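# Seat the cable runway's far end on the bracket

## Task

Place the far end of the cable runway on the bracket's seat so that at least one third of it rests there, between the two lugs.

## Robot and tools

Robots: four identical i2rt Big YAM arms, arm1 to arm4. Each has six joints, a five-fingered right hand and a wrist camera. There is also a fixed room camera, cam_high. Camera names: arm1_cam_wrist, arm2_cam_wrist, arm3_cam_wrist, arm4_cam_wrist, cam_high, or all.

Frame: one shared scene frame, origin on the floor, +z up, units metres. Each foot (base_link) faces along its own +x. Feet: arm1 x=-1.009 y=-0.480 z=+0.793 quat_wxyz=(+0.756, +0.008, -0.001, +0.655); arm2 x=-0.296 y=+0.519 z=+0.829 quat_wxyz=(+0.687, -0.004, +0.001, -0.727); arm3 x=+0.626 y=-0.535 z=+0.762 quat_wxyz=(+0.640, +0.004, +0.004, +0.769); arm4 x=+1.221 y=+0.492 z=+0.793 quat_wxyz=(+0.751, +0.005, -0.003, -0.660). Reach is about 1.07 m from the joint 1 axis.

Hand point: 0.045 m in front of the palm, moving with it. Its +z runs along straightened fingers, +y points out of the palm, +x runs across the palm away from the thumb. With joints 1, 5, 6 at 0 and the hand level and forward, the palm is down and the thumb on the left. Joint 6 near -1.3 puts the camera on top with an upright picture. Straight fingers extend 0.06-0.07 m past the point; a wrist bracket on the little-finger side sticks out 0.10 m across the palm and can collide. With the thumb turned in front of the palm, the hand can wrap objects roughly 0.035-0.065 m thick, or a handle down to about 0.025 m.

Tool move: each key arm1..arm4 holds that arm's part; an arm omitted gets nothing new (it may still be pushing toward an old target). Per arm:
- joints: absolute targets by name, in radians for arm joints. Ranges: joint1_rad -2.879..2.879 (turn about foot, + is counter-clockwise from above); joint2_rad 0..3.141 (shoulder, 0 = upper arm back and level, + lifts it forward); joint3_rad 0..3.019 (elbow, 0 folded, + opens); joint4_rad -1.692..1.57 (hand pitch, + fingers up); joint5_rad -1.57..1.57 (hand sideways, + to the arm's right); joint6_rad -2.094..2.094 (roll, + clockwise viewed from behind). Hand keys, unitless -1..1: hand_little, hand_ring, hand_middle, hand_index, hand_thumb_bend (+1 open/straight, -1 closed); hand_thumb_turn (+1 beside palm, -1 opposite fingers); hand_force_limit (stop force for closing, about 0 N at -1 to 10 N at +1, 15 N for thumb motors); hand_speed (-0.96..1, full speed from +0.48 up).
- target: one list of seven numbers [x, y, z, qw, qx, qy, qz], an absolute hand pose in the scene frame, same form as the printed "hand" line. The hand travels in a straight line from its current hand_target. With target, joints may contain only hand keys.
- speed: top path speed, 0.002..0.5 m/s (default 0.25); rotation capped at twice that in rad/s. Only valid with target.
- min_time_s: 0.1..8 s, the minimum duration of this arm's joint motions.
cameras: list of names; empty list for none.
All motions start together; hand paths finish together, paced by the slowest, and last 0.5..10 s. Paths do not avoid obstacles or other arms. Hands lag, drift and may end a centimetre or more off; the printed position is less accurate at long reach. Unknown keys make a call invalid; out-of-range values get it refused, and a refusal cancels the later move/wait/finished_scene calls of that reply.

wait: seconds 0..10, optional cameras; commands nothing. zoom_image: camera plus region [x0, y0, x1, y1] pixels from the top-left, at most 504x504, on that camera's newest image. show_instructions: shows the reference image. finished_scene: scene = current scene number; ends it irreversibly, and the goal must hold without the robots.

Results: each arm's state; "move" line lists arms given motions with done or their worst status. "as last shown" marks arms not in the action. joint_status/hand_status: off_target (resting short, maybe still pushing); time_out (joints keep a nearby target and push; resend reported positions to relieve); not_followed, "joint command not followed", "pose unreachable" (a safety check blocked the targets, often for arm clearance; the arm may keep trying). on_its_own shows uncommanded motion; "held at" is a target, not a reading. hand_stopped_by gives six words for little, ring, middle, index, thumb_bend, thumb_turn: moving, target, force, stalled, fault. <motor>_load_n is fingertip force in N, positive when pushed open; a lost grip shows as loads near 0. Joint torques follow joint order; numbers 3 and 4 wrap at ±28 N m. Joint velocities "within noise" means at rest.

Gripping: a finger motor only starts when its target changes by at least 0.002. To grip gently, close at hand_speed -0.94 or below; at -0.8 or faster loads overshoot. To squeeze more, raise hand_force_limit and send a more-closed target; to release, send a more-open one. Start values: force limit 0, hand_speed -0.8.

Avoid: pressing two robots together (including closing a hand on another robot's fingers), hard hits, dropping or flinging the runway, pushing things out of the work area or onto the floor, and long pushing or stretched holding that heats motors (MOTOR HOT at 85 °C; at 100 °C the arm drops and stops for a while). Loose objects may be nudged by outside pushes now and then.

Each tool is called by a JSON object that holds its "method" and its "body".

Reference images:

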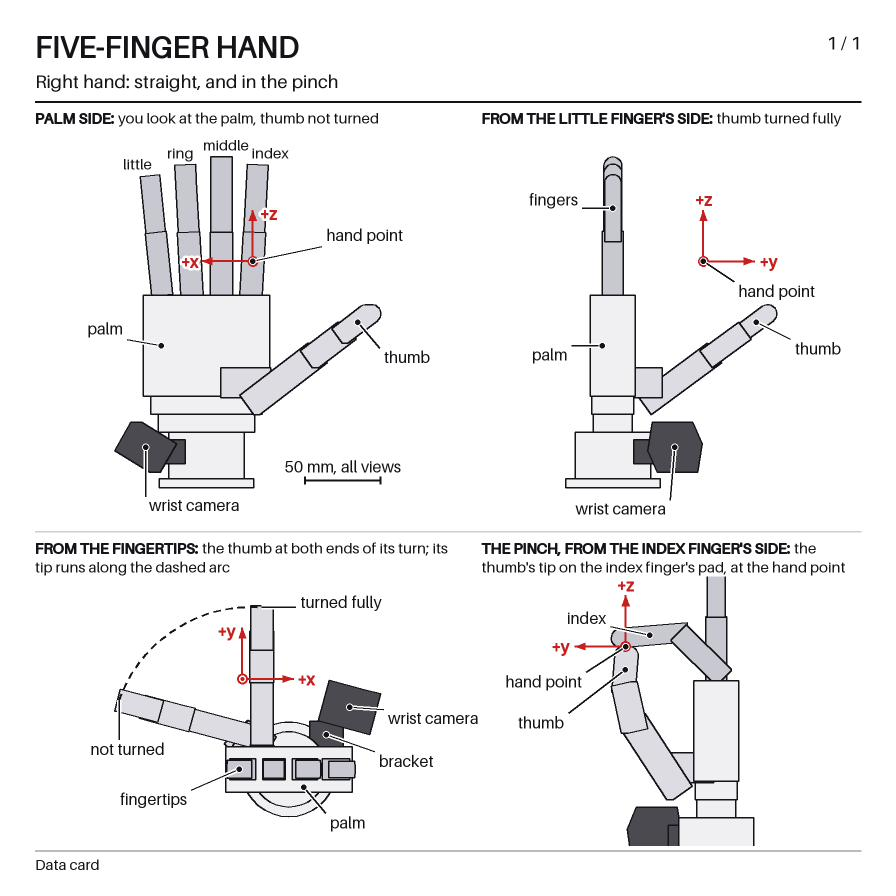

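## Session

Scene 1 done. Now scene 2.

{"method": "move", "body": {}}

Scene clock: 0.00 s.
Joint torques (N m): no reading
Motor temperatures (°C): arm1=[24 27 25 22 21 24] | arm2=[22 23 27 24 23 22] | arm3=[24 33 30 23 20 23] | arm4=[25 23 28 23 24 24]
Heat: arm1: hottest joint2_rad 27 °C; arm2: hottest joint3_rad 27 °C; arm3: hottest joint2_rad 33 °C; arm4: hottest joint3_rad 28 °C.
Joint velocities: within noise
arm1.joint_positions: joint1_rad=-0.141 joint2_rad=+0.507 joint3_rad=+1.326 joint4_rad=-1.256 joint5_rad=+0.271 joint6_rad=-1.299 hand_little=+1.000 hand_ring=+1.000 hand_middle=+1.000 hand_index=+1.000 hand_thumb_turn=+1.000 hand_thumb_bend=+1.000 hand_force_limit=+0.000 hand_speed=-0.800
arm1.joint_status: not commanded
arm1.hand_stopped_by: target,target,target,target,target,target
arm1.little_load_n: 0.0
arm1.ring_load_n: 0.0
arm1.middle_load_n: 0.0
arm1.index_load_n: 0.0
arm1.thumb_bend_load_n: 0.0
arm1.thumb_turn_load_n: 0.0
arm1.hand: x=-0.8550 y=-0.3321 z=+1.2996 quat_wxyz=(-0.299, +0.766, +0.338, +0.458) (m; scene frame)
arm1.hand_target: x=-0.8554 y=-0.3339 z=+1.3098 quat_wxyz=(-0.307, +0.761, +0.334, +0.464) (m; scene frame)
arm1.hand_status: not commanded
arm2.joint_positions: joint1_rad=+0.308 joint2_rad=+0.609 joint3_rad=+1.328 joint4_rad=-1.190 joint5_rad=-0.292 joint6_rad=-1.122 hand_little=+1.000 hand_ring=+1.000 hand_middle=+1.000 hand_index=+1.000 hand_thumb_turn=+1.000 hand_thumb_bend=+1.000 hand_force_limit=+0.000 hand_speed=-0.800
arm2.joint_status: not commanded
arm2.hand_stopped_by: target,target,target,target,target,target
arm2.little_load_n: 0.0
arm2.ring_load_n: 0.0
arm2.middle_load_n: 0.0
arm2.index_load_n: 0.0
arm2.thumb_bend_load_n: 0.0
arm2.thumb_turn_load_n: 0.0
arm2.hand: x=-0.2133 y=+0.2786 z=+1.3127 quat_wxyz=(+0.109, +0.595, -0.602, +0.521) (m; scene frame)
arm2.hand_target: x=-0.2135 y=+0.2797 z=+1.3235 quat_wxyz=(+0.114, +0.592, -0.596, +0.529) (m; scene frame)
arm2.hand_status: not commanded
arm3.joint_positions: joint1_rad=-0.131 joint2_rad=+0.640 joint3_rad=+1.432 joint4_rad=-1.262 joint5_rad=+0.268 joint6_rad=-1.304 hand_little=+1.000 hand_ring=+1.000 hand_middle=+1.000 hand_index=+1.000 hand_thumb_turn=+1.000 hand_thumb_bend=+1.000 hand_force_limit=+0.000 hand_speed=-0.800
arm3.joint_status: not commanded
arm3.hand_stopped_by: target,target,target,target,target,target
arm3.little_load_n: -0.5
arm3.ring_load_n: 0.0
arm3.middle_load_n: 0.0
arm3.index_load_n: 0.0
arm3.thumb_bend_load_n: 0.0
arm3.thumb_turn_load_n: 0.0
arm3.hand: x=+0.7198 y=-0.3019 z=+1.2911 quat_wxyz=(-0.355, +0.704, +0.473, +0.392) (m; scene frame)
arm3.hand_target: x=+0.7200 y=-0.3034 z=+1.3015 quat_wxyz=(-0.364, +0.700, +0.468, +0.397) (m; scene frame)
arm3.hand_status: not commanded
arm4.joint_positions: joint1_rad=-0.107 joint2_rad=+0.622 joint3_rad=+1.389 joint4_rad=-1.502 joint5_rad=-0.019 joint6_rad=-1.136 hand_little=+1.000 hand_ring=+1.000 hand_middle=+1.000 hand_index=+1.000 hand_thumb_turn=+1.000 hand_thumb_bend=+1.000 hand_force_limit=+0.000 hand_speed=-0.800
arm4.joint_status: not commanded
arm4.hand_stopped_by: target,target,target,target,target,target
arm4.little_load_n: 0.0
arm4.ring_load_n: 0.0
arm4.middle_load_n: 0.0
arm4.index_load_n: 0.0
arm4.thumb_bend_load_n: 0.0
arm4.thumb_turn_load_n: 0.0
arm4.hand: x=+1.1827 y=+0.2977 z=+1.2431 quat_wxyz=(+0.202, +0.502, -0.764, +0.350) (m; scene frame)
arm4.hand_target: x=+1.1826 y=+0.2973 z=+1.2548 quat_wxyz=(+0.209, +0.499, -0.759, +0.362) (m; scene frame)
arm4.hand_status: not commanded
pictures: arm1_cam_wrist, arm2_cam_wrist, arm3_cam_wrist, arm4_cam_wrist, cam_high
Images, in order (width x height): arm1_cam_wrist 672x504, arm2_cam_wrist 672x504, arm3_cam_wrist 672x504, arm4_cam_wrist 672x504, cam_high 672x504.

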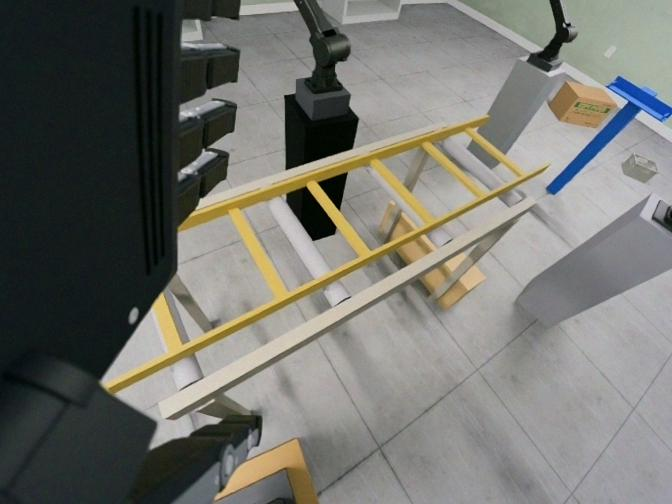

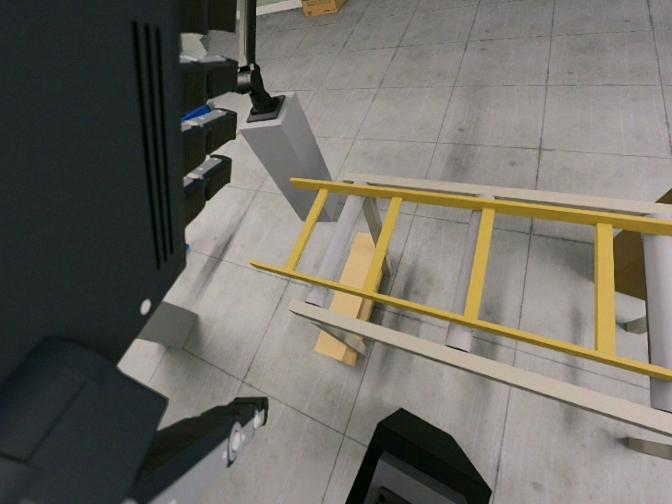

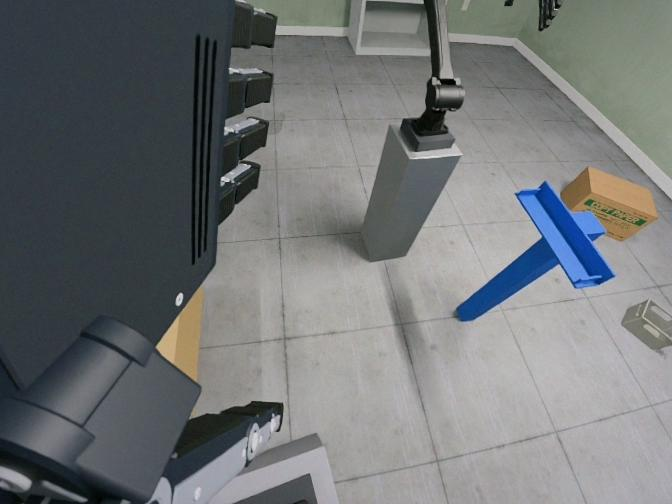

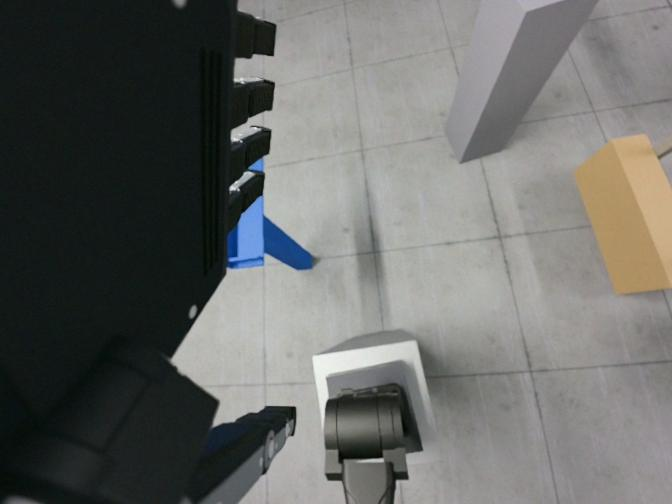

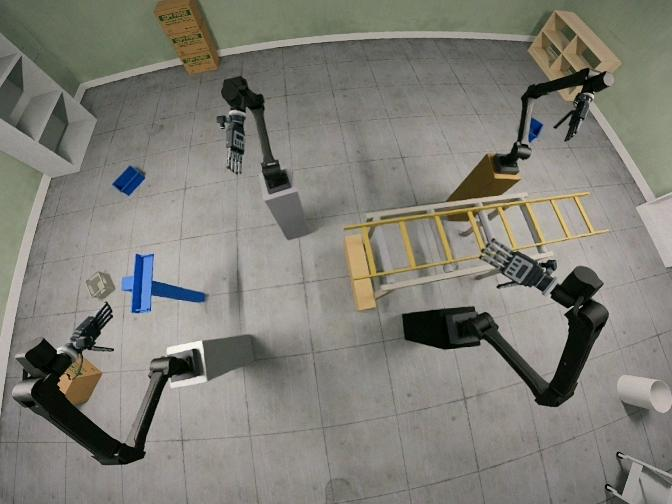

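{"method": "zoom_image", "body": {"camera": "cam_high", "region": [335, 180, 485, 310]}}

{"method": "zoom_image", "body": {"camera": "cam_high", "region": [465, 170, 615, 290]}}

{"method": "zoom_image", "body": {"camera": "cam_high", "region": [115, 240, 185, 325]}}

Scaled by 3.360 from the camera's 672x504 image, which has a finer 960x720 frame.

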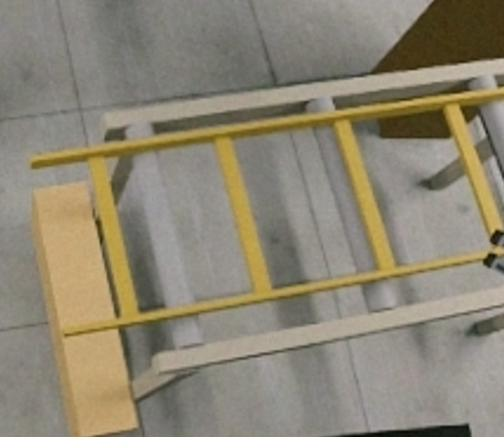

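Scaled by 3.360 from the camera's 672x504 image, which has a finer 960x720 frame.

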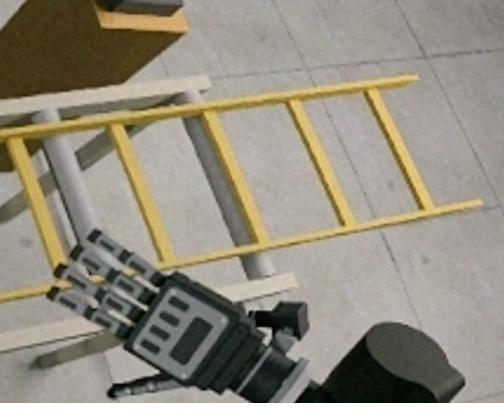

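Scaled by 5.929 from the camera's 672x504 image, which has a finer 960x720 frame.

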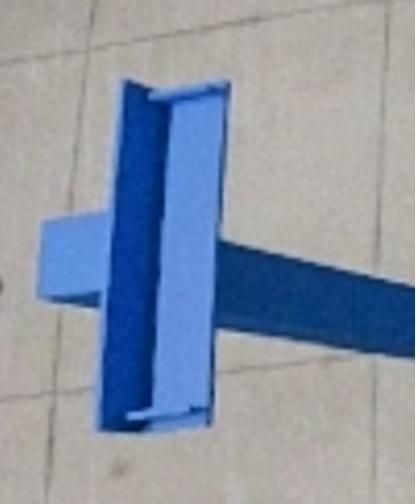

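{"method": "move", "body": {"arm3": {"target": [0.15, -0.03, 1.08, 0, 0.7071, 0.7071, 0], "speed": 0.25}, "arm4": {"target": [0.85, 0.20, 1.08, 0, 0, 1, 0], "speed": 0.25, "joints": {"hand_thumb_turn": -1, "hand_speed": -0.4}}, "cameras": ["cam_high", "arm3_cam_wrist", "arm4_cam_wrist"]}}

Scene clock: 109.10 s.
Joint torques (N m): arm1=[0.03 0.73 7.83 1.02 0.05 -0.05] | arm2=[0.09 -0.09 9.13 2.1 -0.08 0.08] | arm3=[0.56 -22.65 9.57 0.38 -0.13 -0.26] | arm4=[0.73 -16.97 13.64 -0.28 0.12 0.02]
Motor temperatures (°C): arm1=[24 27 29 23 21 24] | arm2=[22 23 34 24 23 22] | arm3=[24 33 38 24 20 23] | arm4=[25 23 34 23 24 24]
Heat: arm1: hottest joint3_rad 29 °C; arm2: hottest joint3_rad 34 °C; arm3: hottest joint3_rad 38 °C; arm4: hottest joint3_rad 34 °C.
move: arm3 off_target; arm4 off_target
Joint velocities: within noise
arm1, arm2: as last shown
arm3.joint_positions: joint1_rad=+0.614 joint2_rad=+2.251 joint3_rad=+2.761 joint4_rad=-1.673 joint5_rad=+0.029 joint6_rad=-0.791 hand_little=+1.000 hand_ring=+1.000 hand_middle=+1.000 hand_index=+1.000 hand_thumb_turn=+1.000 hand_thumb_bend=+1.000 hand_force_limit=+0.000 hand_speed=-0.800
arm3.joint_status: not commanded
arm3.hand_stopped_by: target,target,target,target,target,target
arm3.little_load_n: 0.0
arm3.ring_load_n: 0.0
arm3.middle_load_n: 0.0
arm3.index_load_n: 0.0
arm3.thumb_bend_load_n: 0.0
arm3.thumb_turn_load_n: 0.0
arm3.hand: x=+0.1522 y=-0.0305 z=+1.0641 quat_wxyz=(-0.205, +0.689, +0.695, +0.009) (m; scene frame)
arm3.hand_target: x=+0.1509 y=-0.0308 z=+1.0793 quat_wxyz=(-0.220, +0.681, +0.699, +0.009) (m; scene frame)
arm3.hand_status: off_target (0.016 m and 23.7 deg from the pose sent, 0.666 m and 67.2 deg at the start; pose on its path clipped on 29 of 115 steps; a joint's target at an end of its range on 59 of 115 steps)
arm4.joint_positions: joint1_rad=-0.963 joint2_rad=+1.700 joint3_rad=+1.813 joint4_rad=-1.676 joint5_rad=+0.005 joint6_rad=-0.861 hand_little=+1.000 hand_ring=+1.000 hand_middle=+1.000 hand_index=+1.000 hand_thumb_turn=-1.000 hand_thumb_bend=+1.000 hand_force_limit=+0.000 hand_speed=-0.400
arm4.joint_status: all done
arm4.hand_stopped_by: target,target,target,target,target,target
arm4.little_load_n: 0.0
arm4.ring_load_n: 0.0
arm4.middle_load_n: 0.0
arm4.index_load_n: 0.0
arm4.thumb_bend_load_n: 0.0
arm4.thumb_turn_load_n: 0.0
arm4.hand: x=+0.8618 y=+0.2045 z=+1.0598 quat_wxyz=(-0.001, +0.014, -1.000, -0.001) (m; scene frame)
arm4.hand_target: x=+0.8511 y=+0.2009 z=+1.0794 quat_wxyz=(+0.019, +0.001, -1.000, +0.014) (m; scene frame)
arm4.hand_status: off_target (0.024 m and 1.6 deg from the pose sent, 0.383 m and 80.3 deg at the start; a joint's target at an end of its range on 31 of 115 steps)
pictures: arm3_cam_wrist, arm4_cam_wrist, cam_high
Images, in order (width x height): arm3_cam_wrist 672x504, arm4_cam_wrist 672x504, cam_high 672x504.

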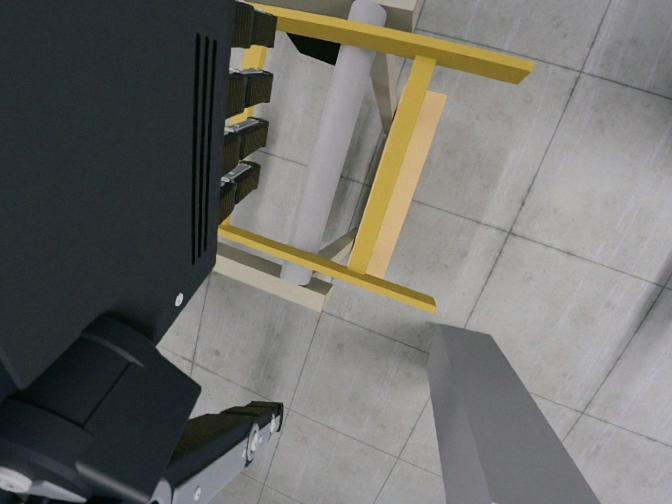

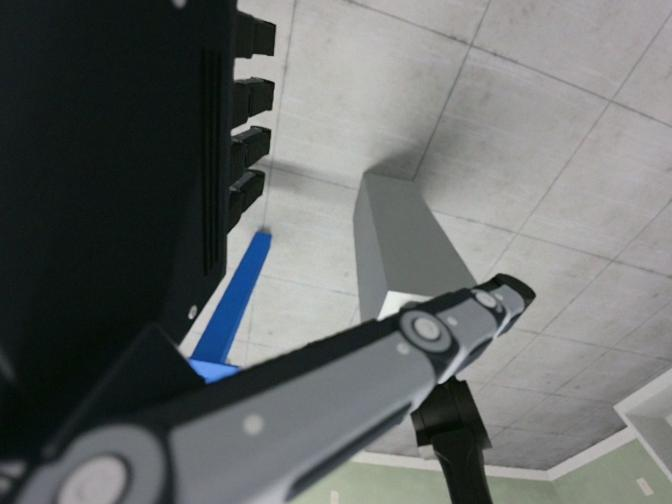

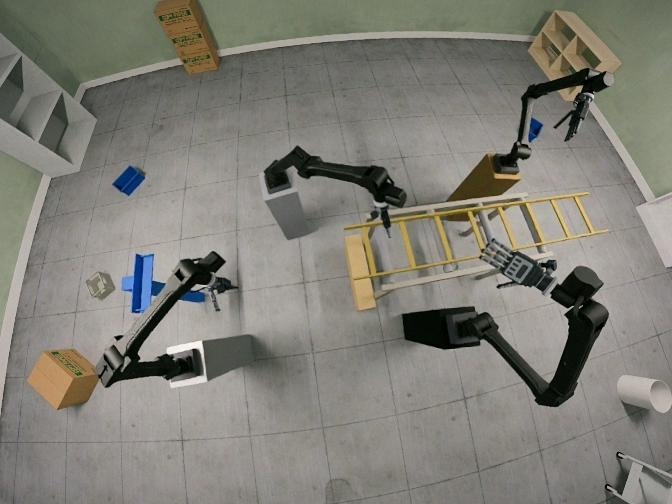

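{"method": "move", "body": {"arm3": {"target": [0.13, -0.03, 0.95, 0, 0.7071, 0.7071, 0], "speed": 0.2}, "cameras": ["cam_high", "arm3_cam_wrist"]}}

{"method": "zoom_image", "body": {"camera": "cam_high", "region": [335, 190, 435, 290]}}

Scene clock: 119.53 s.
Joint torques (N m): arm1=[0.03 0.79 7.84 1.07 0.04 -0.04] | arm2=[0.03 -0.15 9.13 2.11 -0.07 0.08] | arm3=[0.5 -24.76 7.36 0.02 -0.14 0] | arm4=[0.73 -16.91 13.64 -0.25 0.12 0.04]
Motor temperatures (°C): arm1=[24 27 29 23 21 24] | arm2=[22 23 35 24 23 22] | arm3=[24 35 39 24 20 23] | arm4=[25 24 35 23 24 24]
Heat: arm1: hottest joint3_rad 29 °C; arm2: hottest joint3_rad 35 °C; arm3: hottest joint3_rad 39 °C; arm4: hottest joint3_rad 35 °C.
move: arm3 off_target
Joint velocities: within noise
arm1, arm2, arm4: as last shown
arm3.joint_positions: joint1_rad=+0.623 joint2_rad=+2.413 joint3_rad=+2.744 joint4_rad=-1.673 joint5_rad=+0.022 joint6_rad=-0.791 hand_little=+1.000 hand_ring=+1.000 hand_middle=+1.000 hand_index=+1.000 hand_thumb_turn=+1.000 hand_thumb_bend=+1.000 hand_force_limit=+0.000 hand_speed=-0.800
arm3.joint_status: not commanded
arm3.hand_stopped_by: target,target,target,target,target,target
arm3.little_load_n: 0.0
arm3.ring_load_n: 0.0
arm3.middle_load_n: 0.0
arm3.index_load_n: 0.0
arm3.thumb_bend_load_n: 0.0
arm3.thumb_turn_load_n: 0.0
arm3.hand: x=+0.1341 y=-0.0252 z=+0.9482 quat_wxyz=(-0.118, +0.694, +0.710, +0.006) (m; scene frame)
arm3.hand_target: x=+0.1306 y=-0.0306 z=+0.9496 quat_wxyz=(-0.116, +0.696, +0.708, +0.003) (m; scene frame)
arm3.hand_status: off_target (0.007 m and 13.6 deg from the pose sent, 0.116 m and 23.7 deg at the start; a joint's target at an end of its range on 52 of 53 steps)
arm4.hand: x=+0.8618 y=+0.2044 z=+1.0598 quat_wxyz=(-0.001, +0.014, -1.000, -0.001) (m; scene frame)
pictures: arm3_cam_wrist, cam_high
Images, in order (width x height): arm3_cam_wrist 672x504, cam_high 672x504.

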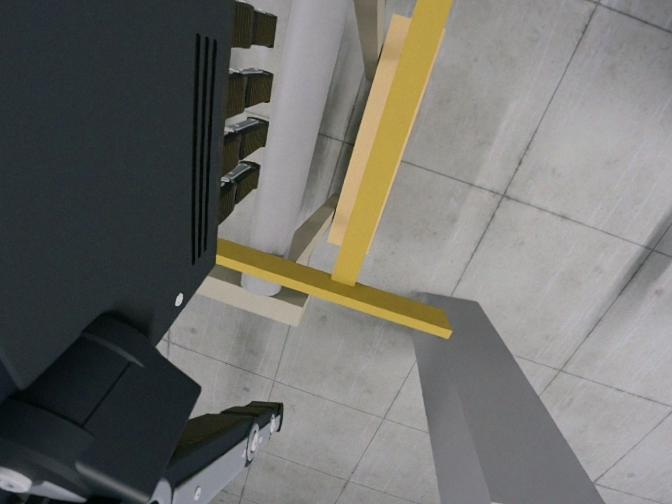

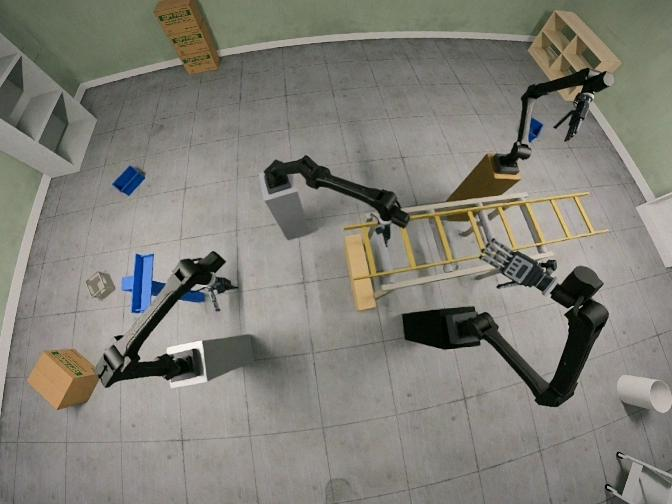

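Scaled by 5.040 from the camera's 672x504 image, which has a finer 960x720 frame.

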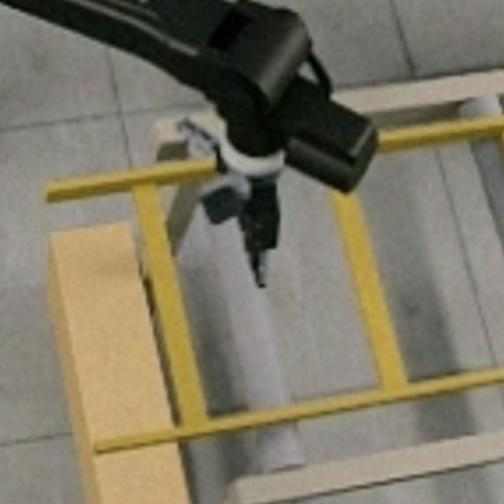

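{"method": "move", "body": {"arm3": {"target": [0.175, -0.03, 0.905, 0, 0.7071, 0.7071, 0], "speed": 0.15}, "cameras": ["cam_high", "arm3_cam_wrist"]}}

{"method": "zoom_image", "body": {"camera": "cam_high", "region": [335, 190, 435, 290]}}

Scene clock: 183.87 s.
Joint torques (N m): arm1=[0.15 0.91 7.79 1.09 0.05 -0.04] | arm2=[0.03 -0.09 9.11 2.1 -0.07 0.08] | arm3=[0.03 -26.4 6.91 -0.28 -0.11 -0.25] | arm4=[0.73 -17.03 13.63 -0.28 0.12 0.04]
Motor temperatures (°C): arm1=[24 27 29 23 21 24] | arm2=[22 23 36 24 23 22] | arm3=[24 41 39 23 20 23] | arm4=[25 25 40 23 24 24]
Heat: arm1: hottest joint3_rad 29 °C; arm2: hottest joint3_rad 36 °C; arm3: hottest joint2_rad 41 °C; arm4: hottest joint3_rad 40 °C.
move: arm3 off_target
Joint velocities: within noise
arm1, arm2, arm4: as last shown
arm3.joint_positions: joint1_rad=+0.586 joint2_rad=+2.413 joint3_rad=+2.575 joint4_rad=-1.673 joint5_rad=+0.013 joint6_rad=-0.792 hand_little=+1.000 hand_ring=+1.000 hand_middle=+1.000 hand_index=+1.000 hand_thumb_turn=+1.000 hand_thumb_bend=+1.000 hand_force_limit=+0.000 hand_speed=-0.800
arm3.joint_status: not commanded
arm3.hand_stopped_by: target,target,target,target,target,target
arm3.little_load_n: 0.0
arm3.ring_load_n: 0.0
arm3.middle_load_n: 0.0
arm3.index_load_n: 0.0
arm3.thumb_bend_load_n: 0.0
arm3.thumb_turn_load_n: 0.0
arm3.hand: x=+0.1730 y=-0.0300 z=+0.8893 quat_wxyz=(-0.033, +0.711, +0.703, +0.003) (m; scene frame)
arm3.hand_target: x=+0.1755 y=-0.0305 z=+0.9045 quat_wxyz=(-0.040, +0.705, +0.708, +0.002) (m; scene frame)
arm3.hand_status: off_target (0.016 m and 3.9 deg from the pose sent, 0.060 m and 13.6 deg at the start; a joint's target at an end of its range on 43 of 43 steps)
pictures: arm3_cam_wrist, cam_high
Images, in order (width x height): arm3_cam_wrist 672x504, cam_high 672x504.

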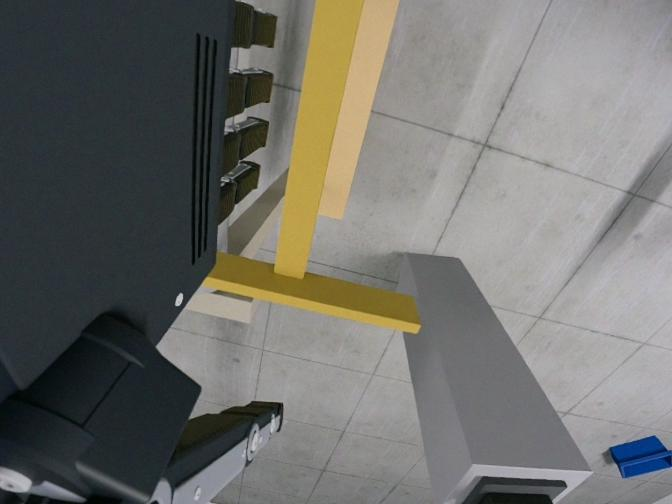

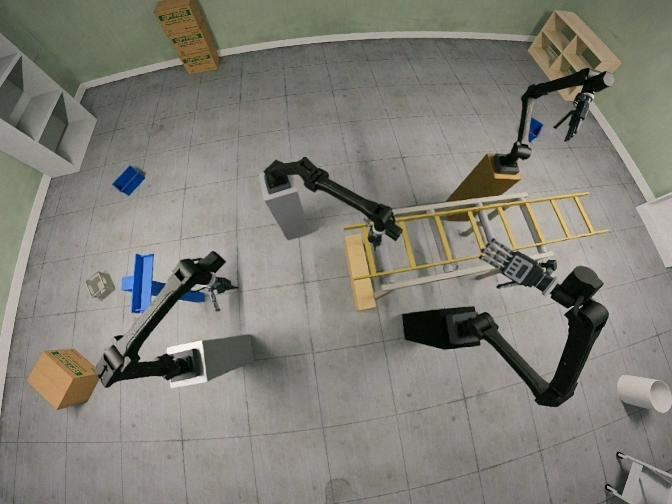

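Scaled by 5.040 from the camera's 672x504 image, which has a finer 960x720 frame.

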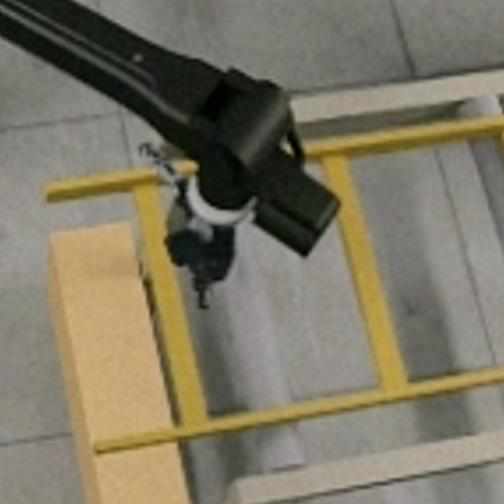

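{"method": "move", "body": {"arm3": {"target": [0.175, -0.03, 0.885, 0, 0.7071, 0.7071, 0], "speed": 0.1}}}

{"method": "move", "body": {"arm3": {"target": [0.26, -0.03, 0.88, 0, 0.7071, 0.7071, 0], "speed": 0.08}, "cameras": ["cam_high", "arm3_cam_wrist"]}}

Scene clock: 199.93 s.
Joint torques (N m): arm1=[0.03 0.91 7.84 1.05 0.04 -0.02] | arm2=[0.03 -0.15 9.11 2.1 -0.07 0.08] | arm3=[-0.32 -23.65 7.02 -0.28 -0.13 -0.25] | arm4=[0.79 -16.97 13.64 -0.28 0.12 0.04]
Motor temperatures (°C): arm1=[24 27 29 23 21 24] | arm2=[22 23 36 24 23 22] | arm3=[24 42 38 23 20 23] | arm4=[25 26 40 23 24 24]
Heat: arm1: hottest joint3_rad 29 °C; arm2: hottest joint3_rad 36 °C; arm3: hottest joint2_rad 42 °C; arm4: hottest joint3_rad 40 °C.
move: arm3 off_target
Joint velocities: within noise
arm1, arm2, arm4: as last shown
arm3.joint_positions: joint1_rad=+0.586 joint2_rad=+2.413 joint3_rad=+2.575 joint4_rad=-1.673 joint5_rad=+0.013 joint6_rad=-0.792 hand_little=+1.000 hand_ring=+1.000 hand_middle=+1.000 hand_index=+1.000 hand_thumb_turn=+1.000 hand_thumb_bend=+1.000 hand_force_limit=+0.000 hand_speed=-0.800
arm3.joint_status: not commanded
arm3.hand_stopped_by: target,target,target,target,target,target
arm3.little_load_n: 0.0
arm3.ring_load_n: 0.0
arm3.middle_load_n: 0.0
arm3.index_load_n: 0.0
arm3.thumb_bend_load_n: 0.0
arm3.thumb_turn_load_n: 0.0
arm3.hand: x=+0.1730 y=-0.0300 z=+0.8893 quat_wxyz=(-0.033, +0.711, +0.703, +0.003) (m; scene frame)
arm3.hand_target: x=+0.1754 y=-0.0304 z=+0.8848 quat_wxyz=(-0.025, +0.706, +0.708, +0.001) (m; scene frame)
arm3.hand_status: off_target (0.005 m and 3.9 deg from the pose sent, 0.005 m and 3.9 deg at the start; a joint's target at an end of its range on 15 of 15 steps)
arm4.little_load_n: -0.5
pictures: none

Scene clock: 201.67 s.
Joint torques (N m): arm1=[0.26 0.73 7.82 1.03 0.04 -0.05] | arm2=[0.03 -0.15 9.13 2.11 -0.07 0.08] | arm3=[-0.44 -24.29 6.89 0.38 0.02 -0.22] | arm4=[0.79 -16.97 13.63 -0.28 0.12 0.05]
Motor temperatures (°C): arm1=[24 27 29 23 21 24] | arm2=[22 23 36 24 23 22] | arm3=[24 42 38 23 20 23] | arm4=[25 26 40 23 24 24]
Heat: arm1: hottest joint3_rad 29 °C; arm2: hottest joint3_rad 36 °C; arm3: hottest joint2_rad 42 °C; arm4: hottest joint3_rad 40 °C.
move: arm3 off_target
Joint velocities: within noise
arm1, arm2, arm4: as last shown
arm2.little_load_n: 0.5
arm3.joint_positions: joint1_rad=+0.498 joint2_rad=+2.239 joint3_rad=+2.192 joint4_rad=-1.564 joint5_rad=+0.009 joint6_rad=-0.877 hand_little=+1.000 hand_ring=+1.000 hand_middle=+1.000 hand_index=+1.000 hand_thumb_turn=+1.000 hand_thumb_bend=+1.000 hand_force_limit=+0.000 hand_speed=-0.800
arm3.joint_status: not commanded
arm3.hand_stopped_by: target,target,target,target,target,target
arm3.little_load_n: 0.0
arm3.ring_load_n: 0.0
arm3.middle_load_n: 0.0
arm3.index_load_n: 0.0
arm3.thumb_bend_load_n: 0.0
arm3.thumb_turn_load_n: 0.0
arm3.hand: x=+0.2599 y=-0.0360 z=+0.8683 quat_wxyz=(+0.017, +0.711, +0.703, -0.002) (m; scene frame)
arm3.hand_target: x=+0.2601 y=-0.0302 z=+0.8801 quat_wxyz=(+0.000, +0.707, +0.707, +0.000) (m; scene frame)
arm3.hand_status: off_target (0.013 m and 2.1 deg from the pose sent, 0.087 m and 3.9 deg at the start)
arm4.little_load_n: 0.0
arm4.middle_load_n: 0.5
pictures: arm3_cam_wrist, cam_high
Images, in order (width x height): arm3_cam_wrist 672x504, cam_high 672x504.

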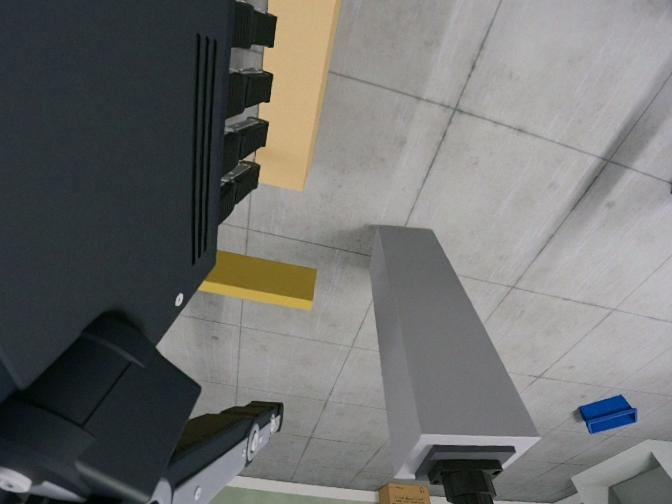

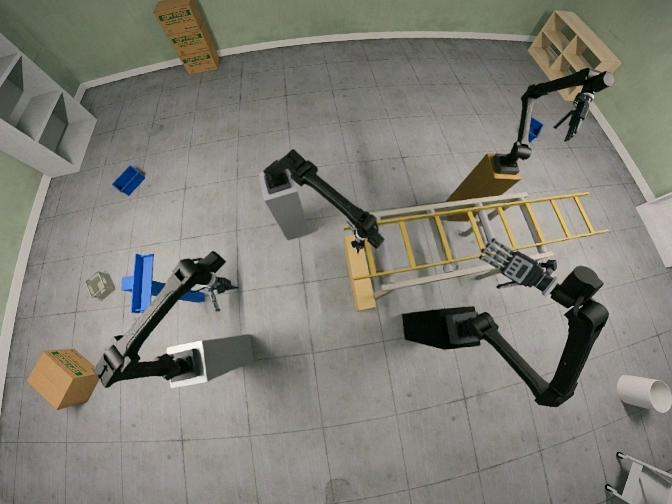

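{"method": "zoom_image", "body": {"camera": "cam_high", "region": [335, 190, 435, 290]}}

{"method": "zoom_image", "body": {"camera": "arm3_cam_wrist", "region": [190, 0, 390, 320]}}

Scaled by 5.040 from the camera's 672x504 image, which has a finer 960x720 frame.

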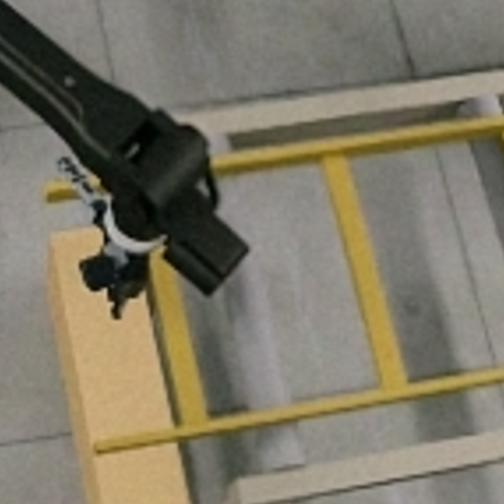

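Scaled by 1.575 from the camera's 672x504 image, which has a finer 960x720 frame.

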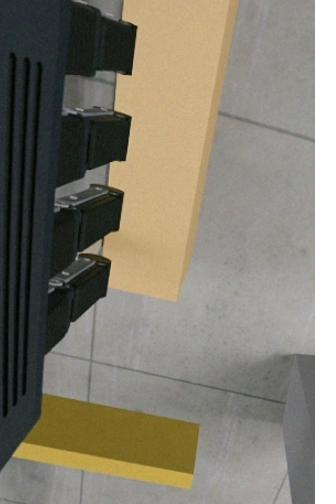

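{"method": "move", "body": {"arm3": {"target": [0.22, -0.03, 0.92, 0, 0.7071, 0.7071, 0], "speed": 0.2}}}

{"method": "move", "body": {"arm3": {"target": [0.145, -0.03, 0.87, 0, 0.7071, 0.7071, 0], "speed": 0.15}, "cameras": ["cam_high", "arm3_cam_wrist"]}}

{"method": "zoom_image", "body": {"camera": "cam_high", "region": [335, 190, 435, 290]}}

Scene clock: 293.57 s.
Joint torques (N m): arm1=[0.03 0.5 7.84 1.02 0.04 -0.06] | arm2=[0.03 -0.15 9.14 2.11 -0.07 0.08] | arm3=[0.38 -23.18 9.77 -0.27 0.06 0.02] | arm4=[0.73 -16.91 13.63 -0.29 0.12 0.04]
Motor temperatures (°C): arm1=[24 27 29 23 21 24] | arm2=[22 23 36 24 23 22] | arm3=[24 44 35 23 20 23] | arm4=[25 26 42 23 24 24]
Heat: arm1: hottest joint3_rad 29 °C; arm2: hottest joint3_rad 36 °C; arm3: hottest joint2_rad 44 °C; arm4: hottest joint3_rad 42 °C.
move: arm3 off_target
Joint velocities: within noise
arm1, arm2, arm4: as last shown
arm2.little_load_n: 0.0
arm3.joint_positions: joint1_rad=+0.540 joint2_rad=+2.290 joint3_rad=+2.399 joint4_rad=-1.674 joint5_rad=+0.009 joint6_rad=-0.868 hand_little=+1.000 hand_ring=+1.000 hand_middle=+1.000 hand_index=+1.000 hand_thumb_turn=+1.000 hand_thumb_bend=+1.000 hand_force_limit=+0.000 hand_speed=-0.800
arm3.joint_status: not commanded
arm3.hand_stopped_by: target,target,target,target,target,target
arm3.little_load_n: 0.0
arm3.ring_load_n: 0.0
arm3.middle_load_n: 0.0
arm3.index_load_n: 0.0
arm3.thumb_bend_load_n: 0.0
arm3.thumb_turn_load_n: 0.0
arm3.hand: x=+0.2242 y=-0.0350 z=+0.9101 quat_wxyz=(-0.006, +0.700, +0.714, +0.001) (m; scene frame)
arm3.hand_target: x=+0.2206 y=-0.0306 z=+0.9196 quat_wxyz=(-0.018, +0.706, +0.708, +0.002) (m; scene frame)
arm3.hand_status: off_target (0.012 m and 1.4 deg from the pose sent, 0.066 m and 2.0 deg at the start; a joint's target at an end of its range on 31 of 43 steps)
arm4.middle_load_n: 0.0
pictures: none

Scene clock: 295.07 s.
Joint torques (N m): arm1=[-0.03 0.62 7.87 1.07 0.05 -0.05] | arm2=[0.03 -0.15 9.11 2.11 -0.07 0.08] | arm3=[-0.32 -25.35 9.95 -0.29 0.07 0.02] | arm4=[0.79 -16.97 13.63 -0.25 0.12 0.04]
Motor temperatures (°C): arm1=[24 27 29 23 21 24] | arm2=[22 23 36 24 23 22] | arm3=[24 44 36 23 20 23] | arm4=[25 26 42 23 24 24]
Heat: arm1: hottest joint3_rad 29 °C; arm2: hottest joint3_rad 36 °C; arm3: hottest joint2_rad 44 °C; arm4: hottest joint3_rad 42 °C.
move: arm3 off_target
Joint velocities: within noise
arm1, arm2, arm4: as last shown
arm3.joint_positions: joint1_rad=+0.616 joint2_rad=+2.497 joint3_rad=+2.642 joint4_rad=-1.674 joint5_rad=+0.010 joint6_rad=-0.797 hand_little=+1.000 hand_ring=+1.000 hand_middle=+1.000 hand_index=+1.000 hand_thumb_turn=+1.000 hand_thumb_bend=+1.000 hand_force_limit=+0.000 hand_speed=-0.800
arm3.joint_status: not commanded
arm3.hand_stopped_by: target,target,target,target,target,target
arm3.little_load_n: 0.0
arm3.ring_load_n: 0.0
arm3.middle_load_n: 0.0
arm3.index_load_n: 0.0
arm3.thumb_bend_load_n: 0.0
arm3.thumb_turn_load_n: 0.0
arm3.hand: x=+0.1486 y=-0.0360 z=+0.8553 quat_wxyz=(-0.024, +0.698, +0.716, +0.000) (m; scene frame)
arm3.hand_target: x=+0.1459 y=-0.0309 z=+0.8695 quat_wxyz=(-0.040, +0.705, +0.708, +0.001) (m; scene frame)
arm3.hand_status: off_target (0.016 m and 3.2 deg from the pose sent, 0.089 m and 1.4 deg at the start; a joint's target at an end of its range on 44 of 45 steps)
pictures: arm3_cam_wrist, cam_high
Images, in order (width x height): arm3_cam_wrist 672x504, cam_high 672x504.

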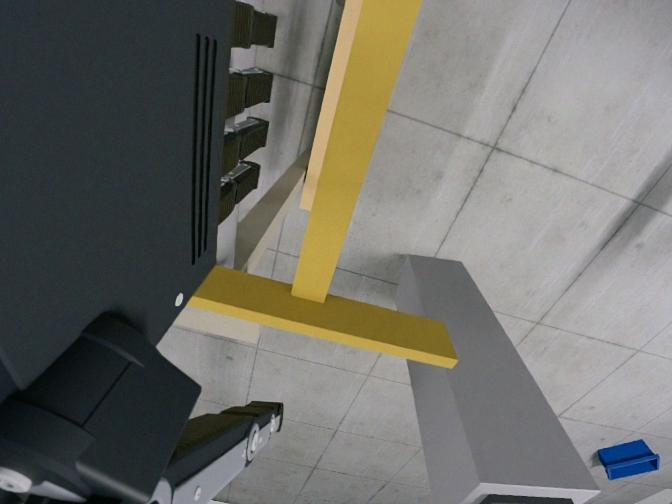

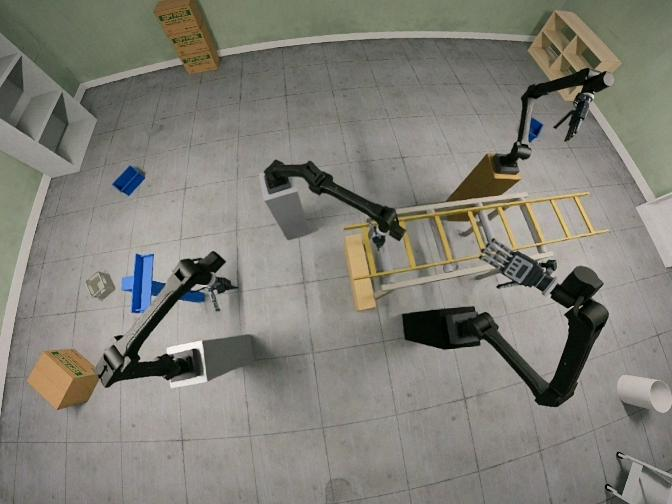

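Scaled by 5.040 from the camera's 672x504 image, which has a finer 960x720 frame.

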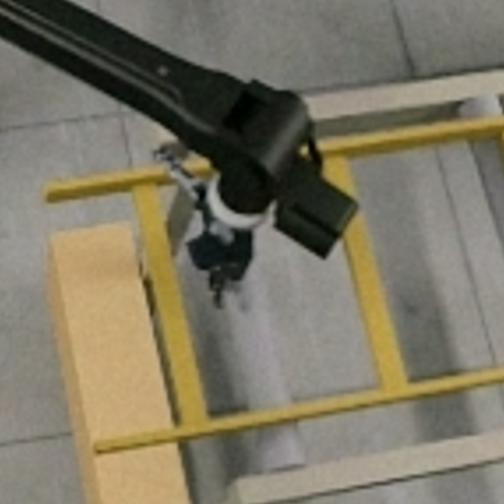

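{"method": "move", "body": {"arm3": {"target": [0.148, -0.03, 0.78, 0, 0.7071, 0.7071, 0], "speed": 0.12}, "cameras": ["cam_high", "arm3_cam_wrist"]}}

{"method": "zoom_image", "body": {"camera": "cam_high", "region": [335, 190, 435, 290]}}

Scene clock: 321.97 s.
Joint torques (N m): arm1=[0.09 0.79 7.77 1.06 0.04 -0.05] | arm2=[0.03 -0.15 9.13 2.11 -0.07 0.08] | arm3=[-0.21 -25.11 8.01 0.2 -0.15 0.03] | arm4=[0.73 -16.97 13.61 -0.28 0.12 0.04]
Motor temperatures (°C): arm1=[24 27 29 23 21 24] | arm2=[22 23 36 24 23 22] | arm3=[24 45 39 23 20 23] | arm4=[25 26 42 23 24 24]
Heat: arm1: hottest joint3_rad 29 °C; arm2: hottest joint3_rad 36 °C; arm3: hottest joint2_rad 45 °C; arm4: hottest joint3_rad 42 °C.
move: arm3 done
Joint velocities: within noise
arm1.joint_positions: joint1_rad=-0.141 joint2_rad=+0.507 joint3_rad=+1.326 joint4_rad=-1.256 joint5_rad=+0.271 joint6_rad=-1.299 hand_little=+1.000 hand_ring=+1.000 hand_middle=+1.000 hand_index=+1.000 hand_thumb_turn=+1.000 hand_thumb_bend=+1.000 hand_force_limit=+0.000 hand_speed=-0.800
arm1.joint_status: not commanded
arm1.hand_stopped_by: target,target,target,target,target,target
arm1.little_load_n: 0.0
arm1.ring_load_n: 0.0
arm1.middle_load_n: 0.0
arm1.index_load_n: 0.0
arm1.thumb_bend_load_n: 0.0
arm1.thumb_turn_load_n: 0.0
arm1.hand: x=-0.8550 y=-0.3321 z=+1.2996 quat_wxyz=(-0.299, +0.766, +0.338, +0.458) (m; scene frame)
arm1.hand_target: x=-0.8554 y=-0.3339 z=+1.3098 quat_wxyz=(-0.307, +0.761, +0.334, +0.464) (m; scene frame)
arm1.hand_status: not commanded
arm2.joint_positions: joint1_rad=+0.308 joint2_rad=+0.609 joint3_rad=+1.328 joint4_rad=-1.190 joint5_rad=-0.292 joint6_rad=-1.122 hand_little=+1.000 hand_ring=+1.000 hand_middle=+1.000 hand_index=+1.000 hand_thumb_turn=+1.000 hand_thumb_bend=+1.000 hand_force_limit=+0.000 hand_speed=-0.800
arm2.joint_status: not commanded
arm2.hand_stopped_by: target,target,target,target,target,target
arm2.little_load_n: 0.0
arm2.ring_load_n: 0.0
arm2.middle_load_n: 0.0
arm2.index_load_n: 0.0
arm2.thumb_bend_load_n: 0.0
arm2.thumb_turn_load_n: 0.0
arm2.hand: x=-0.2133 y=+0.2786 z=+1.3127 quat_wxyz=(+0.109, +0.595, -0.602, +0.521) (m; scene frame)
arm2.hand_target: x=-0.2135 y=+0.2797 z=+1.3235 quat_wxyz=(+0.114, +0.592, -0.596, +0.529) (m; scene frame)
arm2.hand_status: not commanded
arm3.joint_positions: joint1_rad=+0.610 joint2_rad=+2.576 joint3_rad=+2.585 joint4_rad=-1.601 joint5_rad=+0.012 joint6_rad=-0.796 hand_little=+1.000 hand_ring=+1.000 hand_middle=+1.000 hand_index=+1.000 hand_thumb_turn=+1.000 hand_thumb_bend=+1.000 hand_force_limit=+0.000 hand_speed=-0.800
arm3.joint_status: not commanded
arm3.hand_stopped_by: target,target,target,target,target,target
arm3.little_load_n: 0.0
arm3.ring_load_n: 0.0
arm3.middle_load_n: 0.0
arm3.index_load_n: 0.0
arm3.thumb_bend_load_n: 0.0
arm3.thumb_turn_load_n: 0.0
arm3.hand: x=+0.1513 y=-0.0335 z=+0.7797 quat_wxyz=(+0.007, +0.700, +0.714, +0.002) (m; scene frame)
arm3.hand_target: x=+0.1481 y=-0.0301 z=+0.7801 quat_wxyz=(+0.000, +0.707, +0.707, +0.000) (m; scene frame)
arm3.hand_status: done (0.005 m and 1.4 deg from the pose sent, 0.076 m and 3.2 deg at the start)
arm4: as last shown
pictures: arm3_cam_wrist, cam_high
Images, in order (width x height): arm3_cam_wrist 672x504, cam_high 672x504.

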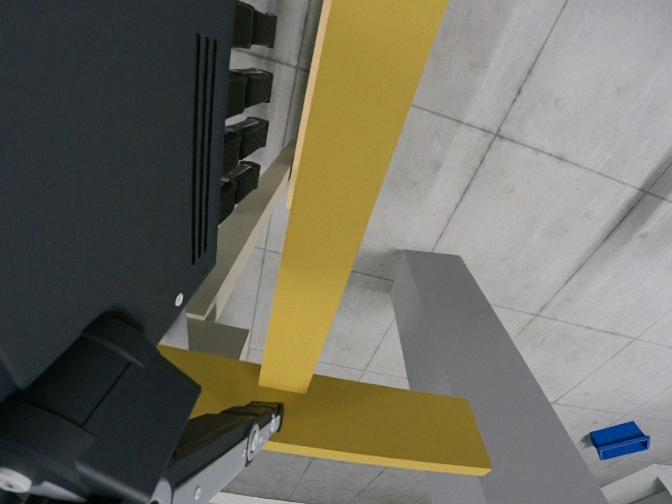

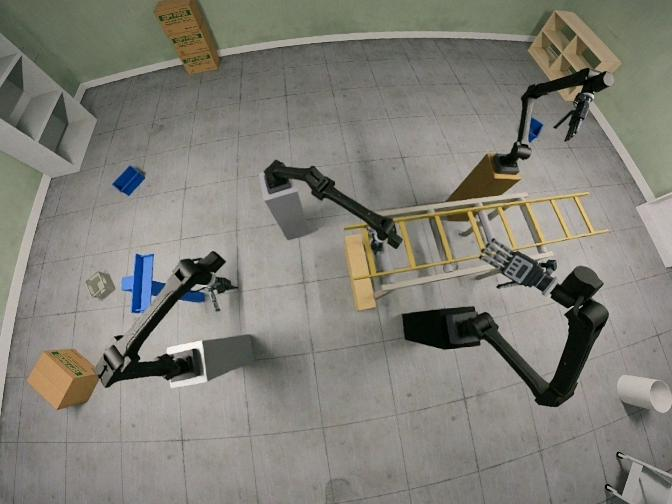

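Scaled by 5.040 from the camera's 672x504 image, which has a finer 960x720 frame.

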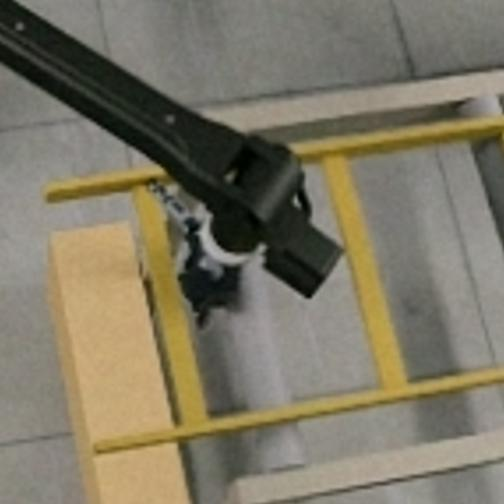

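{"method": "move", "body": {"arm3": {"target": [0.22, -0.03, 0.78, 0, 0.7071, 0.7071, 0], "speed": 0.08}, "cameras": ["cam_high", "arm3_cam_wrist"]}}

{"method": "zoom_image", "body": {"camera": "cam_high", "region": [335, 190, 435, 290]}}

Scene clock: 364.13 s.
Joint torques (N m): arm1=[0.21 0.73 7.83 1.03 0.04 -0.05] | arm2=[0.03 -0.15 9.13 2.13 -0.07 0.08] | arm3=[-0.03 -25.88 6.69 0.1 0.11 -0.23] | arm4=[0.67 -16.97 13.61 -0.28 0.12 0.04]
Motor temperatures (°C): arm1=[24 27 29 23 21 24] | arm2=[22 23 37 24 23 22] | arm3=[24 47 38 23 20 23] | arm4=[25 26 43 23 24 24]
Heat: arm1: hottest joint3_rad 29 °C; arm2: hottest joint3_rad 37 °C; arm3: hottest joint2_rad 47 °C; arm4: hottest joint3_rad 43 °C.
move: arm3 off_target
Joint velocities: within noise
arm1, arm2: as last shown
arm3.joint_positions: joint1_rad=+0.537 joint2_rad=+2.373 joint3_rad=+2.161 joint4_rad=-1.394 joint5_rad=+0.007 joint6_rad=-0.839 hand_little=+1.000 hand_ring=+1.000 hand_middle=+1.000 hand_index=+1.000 hand_thumb_turn=+1.000 hand_thumb_bend=+1.000 hand_force_limit=+0.000 hand_speed=-0.800
arm3.joint_status: not commanded
arm3.hand_stopped_by: target,target,target,target,target,target
arm3.little_load_n: 0.0
arm3.ring_load_n: 0.0
arm3.middle_load_n: 0.0
arm3.index_load_n: 0.0
arm3.thumb_bend_load_n: 0.0
arm3.thumb_turn_load_n: 0.0
arm3.hand: x=+0.2222 y=-0.0348 z=+0.7648 quat_wxyz=(+0.015, +0.711, +0.703, -0.002) (m; scene frame)
arm3.hand_target: x=+0.2201 y=-0.0302 z=+0.7799 quat_wxyz=(+0.000, +0.707, +0.707, +0.000) (m; scene frame)
arm3.hand_status: off_target (0.016 m and 1.8 deg from the pose sent, 0.069 m and 1.4 deg at the start)
arm4.joint_positions: joint1_rad=-0.963 joint2_rad=+1.700 joint3_rad=+1.813 joint4_rad=-1.676 joint5_rad=+0.005 joint6_rad=-0.861 hand_little=+1.000 hand_ring=+1.000 hand_middle=+1.000 hand_index=+1.000 hand_thumb_turn=-1.000 hand_thumb_bend=+1.000 hand_force_limit=+0.000 hand_speed=-0.400
arm4.joint_status: not commanded
arm4.hand_stopped_by: target,target,target,target,target,target
arm4.little_load_n: 0.0
arm4.ring_load_n: 0.0
arm4.middle_load_n: 0.0
arm4.index_load_n: 0.0
arm4.thumb_bend_load_n: 0.0
arm4.thumb_turn_load_n: 0.0
arm4.hand: x=+0.8618 y=+0.2044 z=+1.0598 quat_wxyz=(-0.001, +0.014, -1.000, -0.001) (m; scene frame)
arm4.hand_target: x=+0.8511 y=+0.2009 z=+1.0794 quat_wxyz=(+0.019, +0.001, -1.000, +0.014) (m; scene frame)
arm4.hand_status: not commanded
pictures: arm3_cam_wrist, cam_high
Images, in order (width x height): arm3_cam_wrist 672x504, cam_high 672x504.

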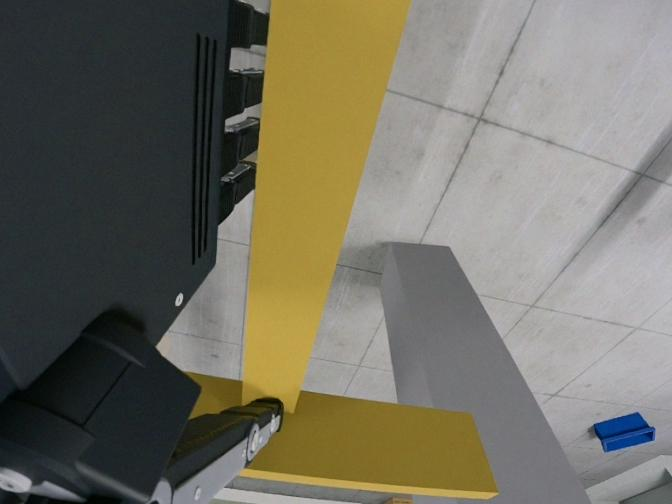

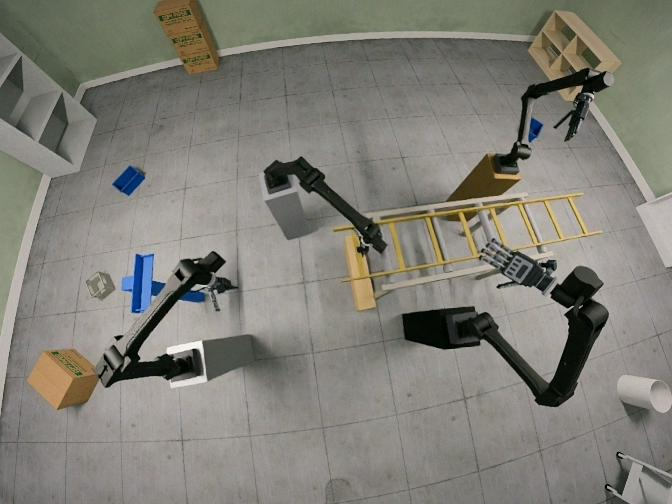

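Scaled by 5.040 from the camera's 672x504 image, which has a finer 960x720 frame.

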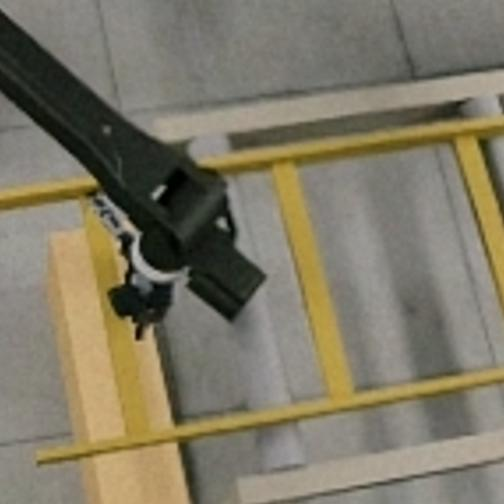

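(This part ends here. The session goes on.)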